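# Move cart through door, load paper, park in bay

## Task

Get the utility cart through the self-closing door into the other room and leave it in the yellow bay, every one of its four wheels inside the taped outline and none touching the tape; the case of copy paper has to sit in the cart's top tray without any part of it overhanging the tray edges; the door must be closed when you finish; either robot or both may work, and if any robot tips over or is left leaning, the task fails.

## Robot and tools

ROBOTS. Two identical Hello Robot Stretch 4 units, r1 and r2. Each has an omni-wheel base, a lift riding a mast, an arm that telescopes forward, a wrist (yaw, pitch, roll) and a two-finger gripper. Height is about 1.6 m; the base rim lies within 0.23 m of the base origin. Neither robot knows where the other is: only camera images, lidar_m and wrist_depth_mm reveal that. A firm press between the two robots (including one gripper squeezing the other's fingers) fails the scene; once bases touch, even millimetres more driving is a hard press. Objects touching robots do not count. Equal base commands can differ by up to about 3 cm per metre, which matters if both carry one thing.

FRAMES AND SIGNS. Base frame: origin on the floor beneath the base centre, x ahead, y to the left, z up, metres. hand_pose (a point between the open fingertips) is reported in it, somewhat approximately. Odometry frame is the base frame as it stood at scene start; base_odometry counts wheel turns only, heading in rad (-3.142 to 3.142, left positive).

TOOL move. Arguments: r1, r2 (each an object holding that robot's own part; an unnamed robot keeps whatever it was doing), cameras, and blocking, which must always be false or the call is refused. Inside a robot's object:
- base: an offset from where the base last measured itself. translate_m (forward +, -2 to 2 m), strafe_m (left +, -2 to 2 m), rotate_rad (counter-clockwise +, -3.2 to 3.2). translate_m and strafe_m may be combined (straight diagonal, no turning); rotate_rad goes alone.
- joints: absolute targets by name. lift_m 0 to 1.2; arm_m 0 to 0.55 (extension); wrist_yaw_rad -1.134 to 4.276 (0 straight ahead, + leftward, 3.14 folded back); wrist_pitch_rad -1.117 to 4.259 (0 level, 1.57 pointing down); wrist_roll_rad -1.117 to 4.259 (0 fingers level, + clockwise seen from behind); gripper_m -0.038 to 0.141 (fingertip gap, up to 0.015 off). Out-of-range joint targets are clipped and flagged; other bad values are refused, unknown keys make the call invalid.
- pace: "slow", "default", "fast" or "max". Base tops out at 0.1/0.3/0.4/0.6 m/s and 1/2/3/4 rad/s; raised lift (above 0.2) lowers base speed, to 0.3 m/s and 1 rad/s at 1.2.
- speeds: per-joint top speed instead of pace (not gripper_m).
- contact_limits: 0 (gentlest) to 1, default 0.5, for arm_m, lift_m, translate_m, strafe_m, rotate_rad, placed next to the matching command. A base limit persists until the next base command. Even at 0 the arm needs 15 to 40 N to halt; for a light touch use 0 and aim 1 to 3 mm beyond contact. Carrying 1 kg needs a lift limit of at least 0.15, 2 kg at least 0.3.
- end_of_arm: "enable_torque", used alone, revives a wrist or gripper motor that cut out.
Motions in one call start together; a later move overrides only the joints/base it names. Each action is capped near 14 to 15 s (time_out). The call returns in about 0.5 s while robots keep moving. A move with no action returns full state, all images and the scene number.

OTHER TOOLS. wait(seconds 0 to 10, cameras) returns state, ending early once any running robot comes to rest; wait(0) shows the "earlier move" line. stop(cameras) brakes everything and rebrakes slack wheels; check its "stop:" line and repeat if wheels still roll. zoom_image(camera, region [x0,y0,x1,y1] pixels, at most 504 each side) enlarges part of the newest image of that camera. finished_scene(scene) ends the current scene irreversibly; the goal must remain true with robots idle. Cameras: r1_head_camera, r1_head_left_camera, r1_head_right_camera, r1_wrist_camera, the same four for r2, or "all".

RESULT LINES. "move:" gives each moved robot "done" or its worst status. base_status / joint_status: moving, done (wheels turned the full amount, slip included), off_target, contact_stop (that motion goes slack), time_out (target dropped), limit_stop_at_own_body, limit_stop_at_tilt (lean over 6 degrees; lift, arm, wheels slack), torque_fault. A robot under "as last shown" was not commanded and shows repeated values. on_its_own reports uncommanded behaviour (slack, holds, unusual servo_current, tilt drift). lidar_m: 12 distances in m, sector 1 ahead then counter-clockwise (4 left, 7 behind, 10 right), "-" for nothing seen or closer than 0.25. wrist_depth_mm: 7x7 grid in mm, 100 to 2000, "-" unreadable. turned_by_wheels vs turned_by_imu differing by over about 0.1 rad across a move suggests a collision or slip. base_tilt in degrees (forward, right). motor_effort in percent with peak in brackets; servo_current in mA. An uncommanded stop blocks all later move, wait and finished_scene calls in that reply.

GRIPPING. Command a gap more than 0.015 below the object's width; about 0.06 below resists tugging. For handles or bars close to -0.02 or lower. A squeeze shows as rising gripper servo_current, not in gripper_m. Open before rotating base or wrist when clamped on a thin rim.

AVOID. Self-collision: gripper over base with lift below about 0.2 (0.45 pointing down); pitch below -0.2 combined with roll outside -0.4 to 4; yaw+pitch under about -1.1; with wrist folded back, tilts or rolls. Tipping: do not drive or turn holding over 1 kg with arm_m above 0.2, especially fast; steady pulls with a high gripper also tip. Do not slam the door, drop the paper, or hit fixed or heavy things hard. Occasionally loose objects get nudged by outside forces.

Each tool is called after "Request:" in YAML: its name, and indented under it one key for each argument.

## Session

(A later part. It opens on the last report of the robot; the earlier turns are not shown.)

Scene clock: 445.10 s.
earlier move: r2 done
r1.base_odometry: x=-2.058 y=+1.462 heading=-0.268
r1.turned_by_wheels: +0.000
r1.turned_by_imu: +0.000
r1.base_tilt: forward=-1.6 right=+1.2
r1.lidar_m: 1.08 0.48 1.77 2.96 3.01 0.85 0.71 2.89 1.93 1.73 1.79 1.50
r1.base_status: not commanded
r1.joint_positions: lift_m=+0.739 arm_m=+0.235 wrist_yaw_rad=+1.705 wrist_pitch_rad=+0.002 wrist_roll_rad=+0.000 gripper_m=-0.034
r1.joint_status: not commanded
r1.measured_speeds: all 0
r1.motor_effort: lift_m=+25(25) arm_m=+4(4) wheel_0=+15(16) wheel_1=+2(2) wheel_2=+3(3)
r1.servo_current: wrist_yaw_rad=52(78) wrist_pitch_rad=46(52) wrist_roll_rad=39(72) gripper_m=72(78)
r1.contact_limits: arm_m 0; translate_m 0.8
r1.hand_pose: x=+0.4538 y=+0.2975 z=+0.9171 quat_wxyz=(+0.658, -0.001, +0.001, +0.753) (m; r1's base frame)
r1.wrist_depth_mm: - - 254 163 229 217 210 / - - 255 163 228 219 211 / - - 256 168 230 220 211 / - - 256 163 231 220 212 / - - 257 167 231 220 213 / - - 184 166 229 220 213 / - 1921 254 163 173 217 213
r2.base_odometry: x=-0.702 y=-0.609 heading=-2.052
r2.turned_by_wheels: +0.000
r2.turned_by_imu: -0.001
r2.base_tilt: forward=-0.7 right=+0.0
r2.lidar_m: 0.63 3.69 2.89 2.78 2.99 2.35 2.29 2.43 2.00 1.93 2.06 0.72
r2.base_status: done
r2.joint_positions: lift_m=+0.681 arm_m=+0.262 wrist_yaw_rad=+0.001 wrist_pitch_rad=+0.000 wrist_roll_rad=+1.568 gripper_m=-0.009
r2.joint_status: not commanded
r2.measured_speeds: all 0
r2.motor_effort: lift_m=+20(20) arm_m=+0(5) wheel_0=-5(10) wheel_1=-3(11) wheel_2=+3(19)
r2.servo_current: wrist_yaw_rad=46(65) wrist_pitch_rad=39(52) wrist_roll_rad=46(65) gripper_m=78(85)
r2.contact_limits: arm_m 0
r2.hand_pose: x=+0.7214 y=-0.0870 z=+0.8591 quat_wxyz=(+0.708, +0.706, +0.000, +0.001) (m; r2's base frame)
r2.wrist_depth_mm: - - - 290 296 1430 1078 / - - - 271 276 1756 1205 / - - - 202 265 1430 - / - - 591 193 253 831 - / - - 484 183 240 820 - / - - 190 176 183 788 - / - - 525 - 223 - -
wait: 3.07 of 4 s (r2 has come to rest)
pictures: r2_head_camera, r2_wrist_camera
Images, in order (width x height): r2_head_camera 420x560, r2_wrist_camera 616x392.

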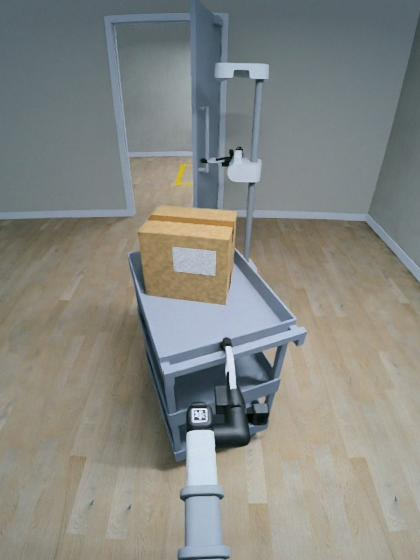

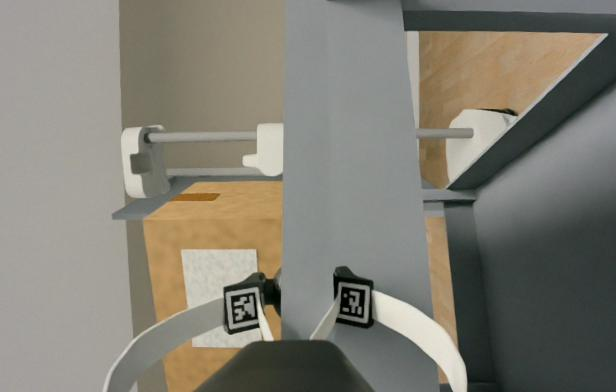

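Request:
move:
  blocking: false
  r2: {"base":{"rotate_rad":0.16},"pace":"slow"}

Request:
wait:
  seconds: 1.2

Request:
move:
  blocking: false
  r2: {"joints":{"gripper_m":0.1}}

Request:
wait:
  seconds: 1.5
  cameras: ["r2_head_camera","r2_wrist_camera"]

Request:
move:
  blocking: false
  r2: {"joints":{"arm_m":0.16}}

Request:
wait:
  seconds: 1

Request:
move:
  blocking: false
  r2: {"joints":{"wrist_roll_rad":0,"gripper_m":0.141}}

Request:
wait:
  seconds: 1.5
  cameras: ["r2_head_camera","r2_wrist_camera"]

Scene clock: 458.43 s.
move: r2 moving
r1: as last shown
r1.lidar_m: 1.08 0.47 1.80 2.96 3.01 0.84 0.72 2.87 1.91 1.74 1.78 1.50
r1.motor_effort: lift_m=+25(25) arm_m=+3(4) wheel_0=+15(15) wheel_1=+2(2) wheel_2=+3(3)
r1.servo_current: wrist_yaw_rad=78(78) wrist_pitch_rad=33(46) wrist_roll_rad=39(65) gripper_m=78(78)
r1.contact_limits: arm_m 0; translate_m 0.8
r1.wrist_depth_mm: - - 253 164 228 217 210 / - - 255 163 229 220 211 / - - 256 168 229 219 211 / - - 256 163 231 220 211 / - - 257 166 230 220 212 / - - 184 166 228 220 213 / - 1921 255 163 171 218 213
r2.base_odometry: x=-0.702 y=-0.609 heading=-1.938
r2.turned_by_wheels: +0.114
r2.turned_by_imu: +0.111
r2.base_tilt: forward=-0.6 right=+0.1
r2.lidar_m: 0.63 3.46 2.81 2.77 2.85 2.32 2.30 2.38 1.94 1.93 2.15 0.71
r2.base_status: rotate_rad moving
r2.joint_positions: lift_m=+0.681 arm_m=+0.262 wrist_yaw_rad=-0.012 wrist_pitch_rad=+0.000 wrist_roll_rad=+1.568 gripper_m=-0.009
r2.joint_status: not commanded
r2.measured_speeds: translate_m=+0.001 strafe_m=+0.001 rotate_rad=+0.327 lift_m=+0.000 arm_m=+0.000 wrist_yaw_rad=+0.000 wrist_pitch_rad=+0.000 wrist_roll_rad=+0.000
r2.motor_effort: lift_m=+20(20) arm_m=+5(5) wheel_0=-12(19) wheel_1=-9(11) wheel_2=-14(19)
r2.servo_current: wrist_yaw_rad=78(85) wrist_pitch_rad=33(46) wrist_roll_rad=59(59) gripper_m=78(85)
r2.contact_limits: arm_m 0
r2.hand_pose: x=+0.7201 y=-0.0907 z=+0.8591 quat_wxyz=(+0.708, +0.706, -0.004, -0.004) (m; r2's base frame)
r2.wrist_depth_mm: - - - 189 250 1808 1281 / - - - 186 246 1464 539 / - - 609 182 242 809 - / - - 477 180 237 831 - / - - 508 177 235 809 - / - - 190 173 184 809 - / - - 591 - 226 1661 -
pictures: none

Scene clock: 459.03 s.
earlier move: r2 done
r1.base_odometry: x=-2.058 y=+1.462 heading=-0.268
r1.turned_by_wheels: +0.000
r1.turned_by_imu: +0.000
r1.base_tilt: forward=-1.6 right=+1.2
r1.lidar_m: 1.07 0.46 1.79 2.94 3.00 0.82 0.70 2.87 1.93 1.75 1.78 1.50
r1.base_status: not commanded
r1.joint_positions: lift_m=+0.739 arm_m=+0.235 wrist_yaw_rad=+1.705 wrist_pitch_rad=+0.002 wrist_roll_rad=+0.000 gripper_m=-0.034
r1.joint_status: not commanded
r1.measured_speeds: all 0
r1.motor_effort: lift_m=+25(25) arm_m=+4(4) wheel_0=+14(15) wheel_1=+2(2) wheel_2=+3(3)
r1.servo_current: wrist_yaw_rad=65(78) wrist_pitch_rad=46(46) wrist_roll_rad=46(65) gripper_m=59(78)
r1.contact_limits: arm_m 0; translate_m 0.8
r1.hand_pose: x=+0.4538 y=+0.2975 z=+0.9171 quat_wxyz=(+0.658, -0.001, +0.001, +0.753) (m; r1's base frame)
r1.wrist_depth_mm: - - 254 164 229 218 209 / - - 255 163 229 219 211 / - - 255 168 230 219 211 / - - 256 163 230 220 211 / - - 257 166 230 220 213 / - - 185 166 228 220 213 / - 1983 254 163 172 217 213
r2.base_odometry: x=-0.702 y=-0.609 heading=-1.892
r2.turned_by_wheels: +0.046
r2.turned_by_imu: +0.045
r2.base_tilt: forward=-0.7 right=+0.1
r2.lidar_m: 0.65 3.38 2.82 2.76 2.75 2.30 2.28 2.31 1.92 1.94 2.23 0.69
r2.base_status: done
r2.joint_positions: lift_m=+0.681 arm_m=+0.262 wrist_yaw_rad=+0.002 wrist_pitch_rad=+0.000 wrist_roll_rad=+1.568 gripper_m=-0.009
r2.joint_status: not commanded
r2.measured_speeds: all 0
r2.motor_effort: lift_m=+20(20) arm_m=+6(6) wheel_0=+3(19) wheel_1=-2(11) wheel_2=-2(19)
r2.servo_current: wrist_yaw_rad=52(85) wrist_pitch_rad=39(46) wrist_roll_rad=46(59) gripper_m=78(85)
r2.contact_limits: arm_m 0
r2.hand_pose: x=+0.7214 y=-0.0867 z=+0.8591 quat_wxyz=(+0.708, +0.706, +0.001, +0.001) (m; r2's base frame)
r2.wrist_depth_mm: - - - 166 222 1366 544 / - - 1336 167 224 778 - / - - 459 169 228 820 - / - - 492 170 229 820 - / - - 549 172 231 842 - / - - 190 173 183 - - / - - - - 235 1708 500
wait: 0.60 of 1.2 s (r2 has come to rest)
pictures: none

Scene clock: 459.53 s.
move: r2 moving
r1: as last shown
r1.base_tilt: forward=-1.6 right=+1.3
r1.lidar_m: 1.09 0.48 1.79 2.96 3.02 0.80 0.71 2.86 1.92 1.74 1.78 1.52
r1.servo_current: wrist_yaw_rad=39(65) wrist_pitch_rad=46(46) wrist_roll_rad=52(65) gripper_m=72(78)
r1.contact_limits: arm_m 0; translate_m 0.8
r1.wrist_depth_mm: - - 254 164 229 217 209 / - - 253 164 229 219 210 / - - 257 168 230 220 211 / - - 256 163 230 220 213 / - - 257 167 232 220 213 / - - 184 166 229 220 213 / - 1983 255 163 172 217 213
r2.base_odometry: x=-0.702 y=-0.609 heading=-1.892
r2.turned_by_wheels: +0.000
r2.turned_by_imu: +0.000
r2.base_tilt: forward=-0.7 right=+0.1
r2.lidar_m: 0.63 3.36 2.83 2.78 2.75 2.31 2.28 2.31 1.96 1.94 2.20 0.69
r2.base_status: not commanded
r2.joint_positions: lift_m=+0.681 arm_m=+0.262 wrist_yaw_rad=+0.001 wrist_pitch_rad=+0.000 wrist_roll_rad=+1.568 gripper_m=+0.013
r2.joint_status: gripper_m moving
r2.measured_speeds: translate_m=+0.000 strafe_m=+0.000 rotate_rad=+0.000 lift_m=+0.000 arm_m=+0.000 wrist_yaw_rad=-0.002 wrist_pitch_rad=+0.000 wrist_roll_rad=+0.000
r2.motor_effort: lift_m=+20(20) arm_m=+6(6) wheel_0=+4(4) wheel_1=-1(2) wheel_2=-2(2)
r2.servo_current: wrist_yaw_rad=46(52) wrist_pitch_rad=46(46) wrist_roll_rad=39(52) gripper_m=91(91)
r2.contact_limits: arm_m 0
r2.hand_pose: x=+0.7213 y=-0.0870 z=+0.8591 quat_wxyz=(+0.708, +0.706, +0.000, +0.001) (m; r2's base frame)
r2.wrist_depth_mm: - - - 170 227 1397 539 / - - - 171 229 788 - / - - 466 173 231 820 - / - - 492 232 233 820 - / - - 549 176 236 842 - / - - 195 177 185 - - / - - - - 239 1576 508
pictures: none

Scene clock: 460.90 s.
earlier move: r2 done
r1.base_odometry: x=-2.058 y=+1.462 heading=-0.268
r1.turned_by_wheels: +0.000
r1.turned_by_imu: +0.000
r1.base_tilt: forward=-1.6 right=+1.2
r1.lidar_m: 1.06 0.47 1.80 2.96 3.00 0.79 0.72 2.86 1.92 1.75 1.78 1.52
r1.base_status: not commanded
r1.joint_positions: lift_m=+0.739 arm_m=+0.235 wrist_yaw_rad=+1.705 wrist_pitch_rad=+0.002 wrist_roll_rad=+0.000 gripper_m=-0.034
r1.joint_status: not commanded
r1.measured_speeds: all 0
r1.motor_effort: lift_m=+25(25) arm_m=+4(4) wheel_0=+15(15) wheel_1=+2(2) wheel_2=+3(3)
r1.servo_current: wrist_yaw_rad=46(72) wrist_pitch_rad=46(52) wrist_roll_rad=59(72) gripper_m=72(78)
r1.contact_limits: arm_m 0; translate_m 0.8
r1.hand_pose: x=+0.4538 y=+0.2975 z=+0.9171 quat_wxyz=(+0.658, -0.001, +0.001, +0.753) (m; r1's base frame)
r1.wrist_depth_mm: - - 253 164 229 216 210 / - - 254 164 229 219 210 / - - 256 168 229 220 210 / - - 256 164 230 220 213 / - - 257 166 230 220 212 / - - 184 166 228 220 213 / - 1921 255 163 171 218 213
r2.base_odometry: x=-0.702 y=-0.609 heading=-1.892
r2.turned_by_wheels: +0.000
r2.turned_by_imu: +0.000
r2.base_tilt: forward=-0.7 right=+0.1
r2.lidar_m: 0.66 3.39 2.81 2.78 2.75 2.31 2.29 2.31 1.93 1.92 2.19 0.69
r2.base_status: not commanded
r2.joint_positions: lift_m=+0.681 arm_m=+0.262 wrist_yaw_rad=+0.000 wrist_pitch_rad=+0.000 wrist_roll_rad=+1.568 gripper_m=+0.100
r2.joint_status: all done
r2.measured_speeds: all 0
r2.motor_effort: lift_m=+20(20) arm_m=+6(6) wheel_0=+3(4) wheel_1=-1(2) wheel_2=-2(2)
r2.servo_current: wrist_yaw_rad=52(65) wrist_pitch_rad=39(46) wrist_roll_rad=46(59) gripper_m=46(130)
r2.contact_limits: arm_m 0
r2.hand_pose: x=+0.7212 y=-0.0873 z=+0.8591 quat_wxyz=(+0.708, +0.706, +0.000, +0.000) (m; r2's base frame)
r2.wrist_depth_mm: - - - 177 236 1397 - / - - 1336 179 237 809 - / - - 473 182 238 820 - / - - 500 182 242 831 - / - - 544 185 244 842 - / - - 195 185 191 - - / - - - - - 1756 500
wait: 1.37 of 1.5 s (r2 has come to rest)
pictures: r2_head_camera, r2_wrist_camera
Images, in order (width x height): r2_head_camera 420x560, r2_wrist_camera 616x392.

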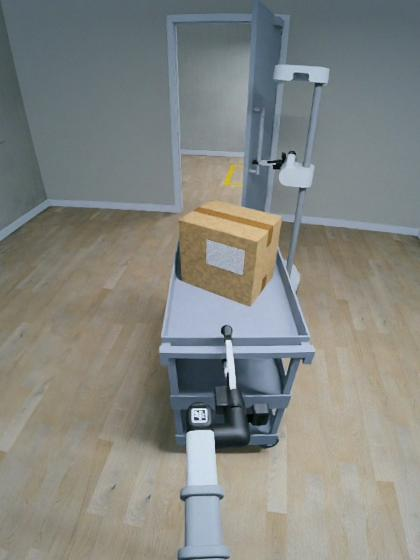

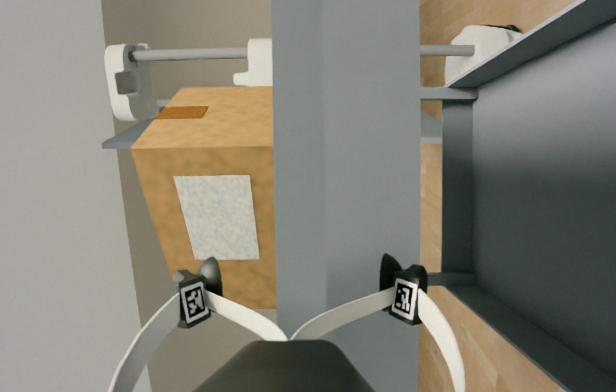

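Scene clock: 461.40 s.
move: r2 moving
r1: as last shown
r1.lidar_m: 1.09 0.48 1.78 2.95 2.99 0.81 0.70 2.89 1.93 1.74 1.78 1.52
r1.servo_current: wrist_yaw_rad=52(65) wrist_pitch_rad=39(46) wrist_roll_rad=59(59) gripper_m=72(72)
r1.contact_limits: arm_m 0; translate_m 0.8
r1.wrist_depth_mm: - - 253 164 228 217 209 / - - 254 164 229 218 210 / - - 255 168 229 218 211 / - - 256 163 231 220 212 / - - 258 166 231 220 213 / - - 184 166 229 221 213 / - 1921 255 163 172 218 213
r2.base_odometry: x=-0.702 y=-0.609 heading=-1.892
r2.turned_by_wheels: +0.000
r2.turned_by_imu: +0.000
r2.base_tilt: forward=-0.7 right=+0.1
r2.lidar_m: 0.68 3.37 2.81 2.79 2.74 2.29 2.29 2.30 1.94 1.93 2.18 0.70
r2.base_status: not commanded
r2.joint_positions: lift_m=+0.681 arm_m=+0.211 wrist_yaw_rad=+0.000 wrist_pitch_rad=+0.000 wrist_roll_rad=+1.568 gripper_m=+0.100
r2.joint_status: arm_m moving
r2.measured_speeds: translate_m=+0.000 strafe_m=+0.000 rotate_rad=+0.000 lift_m=+0.000 arm_m=-0.195 wrist_yaw_rad=+0.000 wrist_pitch_rad=+0.000 wrist_roll_rad=+0.000
r2.motor_effort: lift_m=+20(20) arm_m=-6(10) wheel_0=+3(4) wheel_1=-1(2) wheel_2=-2(2)
r2.servo_current: wrist_yaw_rad=39(52) wrist_pitch_rad=39(46) wrist_roll_rad=46(59) gripper_m=52(52)
r2.hand_pose: x=+0.6708 y=-0.0873 z=+0.8591 quat_wxyz=(+0.708, +0.706, +0.000, +0.000) (m; r2's base frame)
r2.wrist_depth_mm: - - - 271 273 1430 - / - - 1397 218 274 820 - / - - 508 277 278 - - / - - 539 281 281 - - / - - 591 283 283 - - / - - 195 226 194 - - / - - - - - 1708 492
pictures: none

Scene clock: 462.20 s.
earlier move: r2 done
r1.base_odometry: x=-2.058 y=+1.462 heading=-0.268
r1.turned_by_wheels: +0.000
r1.turned_by_imu: +0.000
r1.base_tilt: forward=-1.6 right=+1.3
r1.lidar_m: 1.09 0.48 1.79 2.94 3.01 0.81 0.71 2.87 1.93 1.74 1.78 1.50
r1.base_status: not commanded
r1.joint_positions: lift_m=+0.739 arm_m=+0.235 wrist_yaw_rad=+1.705 wrist_pitch_rad=+0.002 wrist_roll_rad=+0.000 gripper_m=-0.034
r1.joint_status: not commanded
r1.measured_speeds: all 0
r1.motor_effort: lift_m=+25(25) arm_m=+4(4) wheel_0=+15(15) wheel_1=+2(2) wheel_2=+3(3)
r1.servo_current: wrist_yaw_rad=65(72) wrist_pitch_rad=39(52) wrist_roll_rad=52(59) gripper_m=72(78)
r1.contact_limits: arm_m 0; translate_m 0.8
r1.hand_pose: x=+0.4538 y=+0.2975 z=+0.9171 quat_wxyz=(+0.658, -0.001, +0.001, +0.753) (m; r1's base frame)
r1.wrist_depth_mm: - - 254 164 229 217 210 / - - 254 163 230 219 211 / - - 256 168 229 219 211 / - - 256 163 230 220 212 / - - 258 166 231 220 212 / - - 184 166 229 220 213 / - 1863 255 163 172 217 213
r2.base_odometry: x=-0.702 y=-0.609 heading=-1.892
r2.turned_by_wheels: +0.000
r2.turned_by_imu: +0.000
r2.base_tilt: forward=-0.7 right=+0.1
r2.lidar_m: 0.65 3.38 2.81 2.77 2.74 2.32 2.26 2.35 1.95 1.93 2.19 0.71
r2.base_status: not commanded
r2.joint_positions: lift_m=+0.681 arm_m=+0.160 wrist_yaw_rad=+0.000 wrist_pitch_rad=+0.000 wrist_roll_rad=+1.568 gripper_m=+0.100
r2.joint_status: all done
r2.measured_speeds: all 0
r2.motor_effort: lift_m=+20(20) arm_m=-7(10) wheel_0=+4(4) wheel_1=-1(2) wheel_2=-2(2)
r2.servo_current: wrist_yaw_rad=46(59) wrist_pitch_rad=46(46) wrist_roll_rad=46(59) gripper_m=59(59)
r2.hand_pose: x=+0.6195 y=-0.0873 z=+0.8591 quat_wxyz=(+0.708, +0.706, +0.000, +0.000) (m; r2's base frame)
r2.wrist_depth_mm: - - - 332 342 1537 - / - - - 336 334 891 - / - - 597 338 340 931 - / - - 609 342 342 931 - / - - 647 347 345 - - / - - 193 287 194 - - / - - - - - 1756 488
wait: 0.80 of 1 s (r2 has come to rest)
pictures: none

Scene clock: 462.70 s.
move: r2 moving
r1: as last shown
r1.base_tilt: forward=-1.6 right=+1.2
r1.lidar_m: 1.08 0.48 1.79 2.94 3.00 0.81 0.72 2.88 1.90 1.75 1.78 1.52
r1.servo_current: wrist_yaw_rad=52(65) wrist_pitch_rad=39(46) wrist_roll_rad=46(59) gripper_m=72(78)
r1.contact_limits: arm_m 0; translate_m 0.8
r1.wrist_depth_mm: - - 254 164 227 217 209 / - - 254 163 229 217 211 / - - 256 168 230 219 211 / - - 256 164 229 220 211 / - - 259 167 231 220 212 / - - 183 166 229 220 213 / - 1983 255 163 172 218 213
r2.base_odometry: x=-0.702 y=-0.609 heading=-1.892
r2.turned_by_wheels: +0.000
r2.turned_by_imu: +0.000
r2.base_tilt: forward=-0.6 right=+0.0
r2.lidar_m: 0.65 3.36 2.83 2.80 2.74 2.30 2.30 2.32 1.92 1.94 2.21 0.70
r2.base_status: not commanded
r2.joint_positions: lift_m=+0.681 arm_m=+0.160 wrist_yaw_rad=+0.000 wrist_pitch_rad=+0.000 wrist_roll_rad=+0.981 gripper_m=+0.115
r2.joint_status: wrist_roll_rad moving; gripper_m moving
r2.measured_speeds: translate_m=+0.000 strafe_m=+0.000 rotate_rad=+0.000 lift_m=+0.000 arm_m=+0.000 wrist_yaw_rad=+0.000 wrist_pitch_rad=+0.000 wrist_roll_rad=-1.820
r2.motor_effort: lift_m=+19(20) arm_m=-7(7) wheel_0=+3(4) wheel_1=-1(2) wheel_2=-2(2)
r2.servo_current: wrist_yaw_rad=52(52) wrist_pitch_rad=39(46) wrist_roll_rad=72(111) gripper_m=65(91)
r2.hand_pose: x=+0.6195 y=-0.0873 z=+0.8591 quat_wxyz=(+0.882, +0.471, +0.000, +0.000) (m; r2's base frame)
r2.wrist_depth_mm: - - - - - 310 - / - - - 707 332 330 336 / - - 603 574 334 1464 1397 / - - 661 591 338 931 - / - - 723 343 343 - - / - - 196 309 190 - - / - - - - - - -
pictures: none

Scene clock: 463.70 s.
earlier move: r2 done
r1.base_odometry: x=-2.058 y=+1.462 heading=-0.268
r1.turned_by_wheels: +0.000
r1.turned_by_imu: +0.000
r1.base_tilt: forward=-1.6 right=+1.2
r1.lidar_m: 1.07 0.46 1.79 2.96 3.02 0.78 0.71 2.89 1.93 1.74 1.78 1.53
r1.base_status: not commanded
r1.joint_positions: lift_m=+0.739 arm_m=+0.235 wrist_yaw_rad=+1.705 wrist_pitch_rad=+0.002 wrist_roll_rad=+0.000 gripper_m=-0.034
r1.joint_status: not commanded
r1.measured_speeds: all 0
r1.motor_effort: lift_m=+25(25) arm_m=+4(4) wheel_0=+15(15) wheel_1=+2(2) wheel_2=+3(3)
r1.servo_current: wrist_yaw_rad=52(65) wrist_pitch_rad=46(46) wrist_roll_rad=20(59) gripper_m=65(78)
r1.contact_limits: arm_m 0; translate_m 0.8
r1.hand_pose: x=+0.4538 y=+0.2975 z=+0.9171 quat_wxyz=(+0.658, -0.001, +0.001, +0.753) (m; r1's base frame)
r1.wrist_depth_mm: - - 254 163 229 217 210 / - - 254 164 229 218 211 / - - 256 167 230 220 211 / - - 257 163 231 220 212 / - - 257 166 232 220 212 / - - 183 166 229 220 213 / - 1863 255 163 172 218 213
r2.base_odometry: x=-0.702 y=-0.609 heading=-1.892
r2.turned_by_wheels: +0.000
r2.turned_by_imu: +0.000
r2.base_tilt: forward=-0.7 right=+0.0
r2.lidar_m: 0.64 3.38 2.80 2.78 2.74 2.29 2.30 2.32 1.94 1.93 2.18 0.69
r2.base_status: not commanded
r2.joint_positions: lift_m=+0.681 arm_m=+0.160 wrist_yaw_rad=+0.000 wrist_pitch_rad=+0.000 wrist_roll_rad=+0.002 gripper_m=+0.141
r2.joint_status: all done
r2.measured_speeds: all 0
r2.motor_effort: lift_m=+19(20) arm_m=-7(7) wheel_0=+3(4) wheel_1=-2(2) wheel_2=-2(2)
r2.servo_current: wrist_yaw_rad=39(59) wrist_pitch_rad=33(46) wrist_roll_rad=52(111) gripper_m=52(117)
r2.hand_pose: x=+0.6195 y=-0.0873 z=+0.8591 quat_wxyz=(+1.000, +0.001, +0.000, +0.000) (m; r2's base frame)
r2.wrist_depth_mm: - - - - - - - / - - - - 732 - - / - - - 634 574 - - / - - - 634 580 - - / - 298 291 287 282 276 272 / - 300 349 345 212 332 330 / 1921 379 1756 - - 1537 338
wait: 1.00 of 1.5 s (r2 has come to rest)
pictures: r2_head_camera, r2_wrist_camera
Images, in order (width x height): r2_head_camera 420x560, r2_wrist_camera 616x392.

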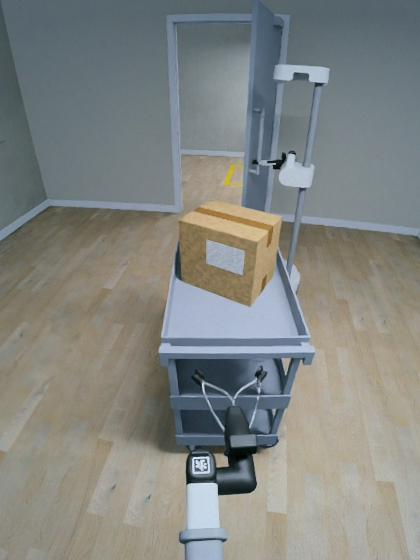

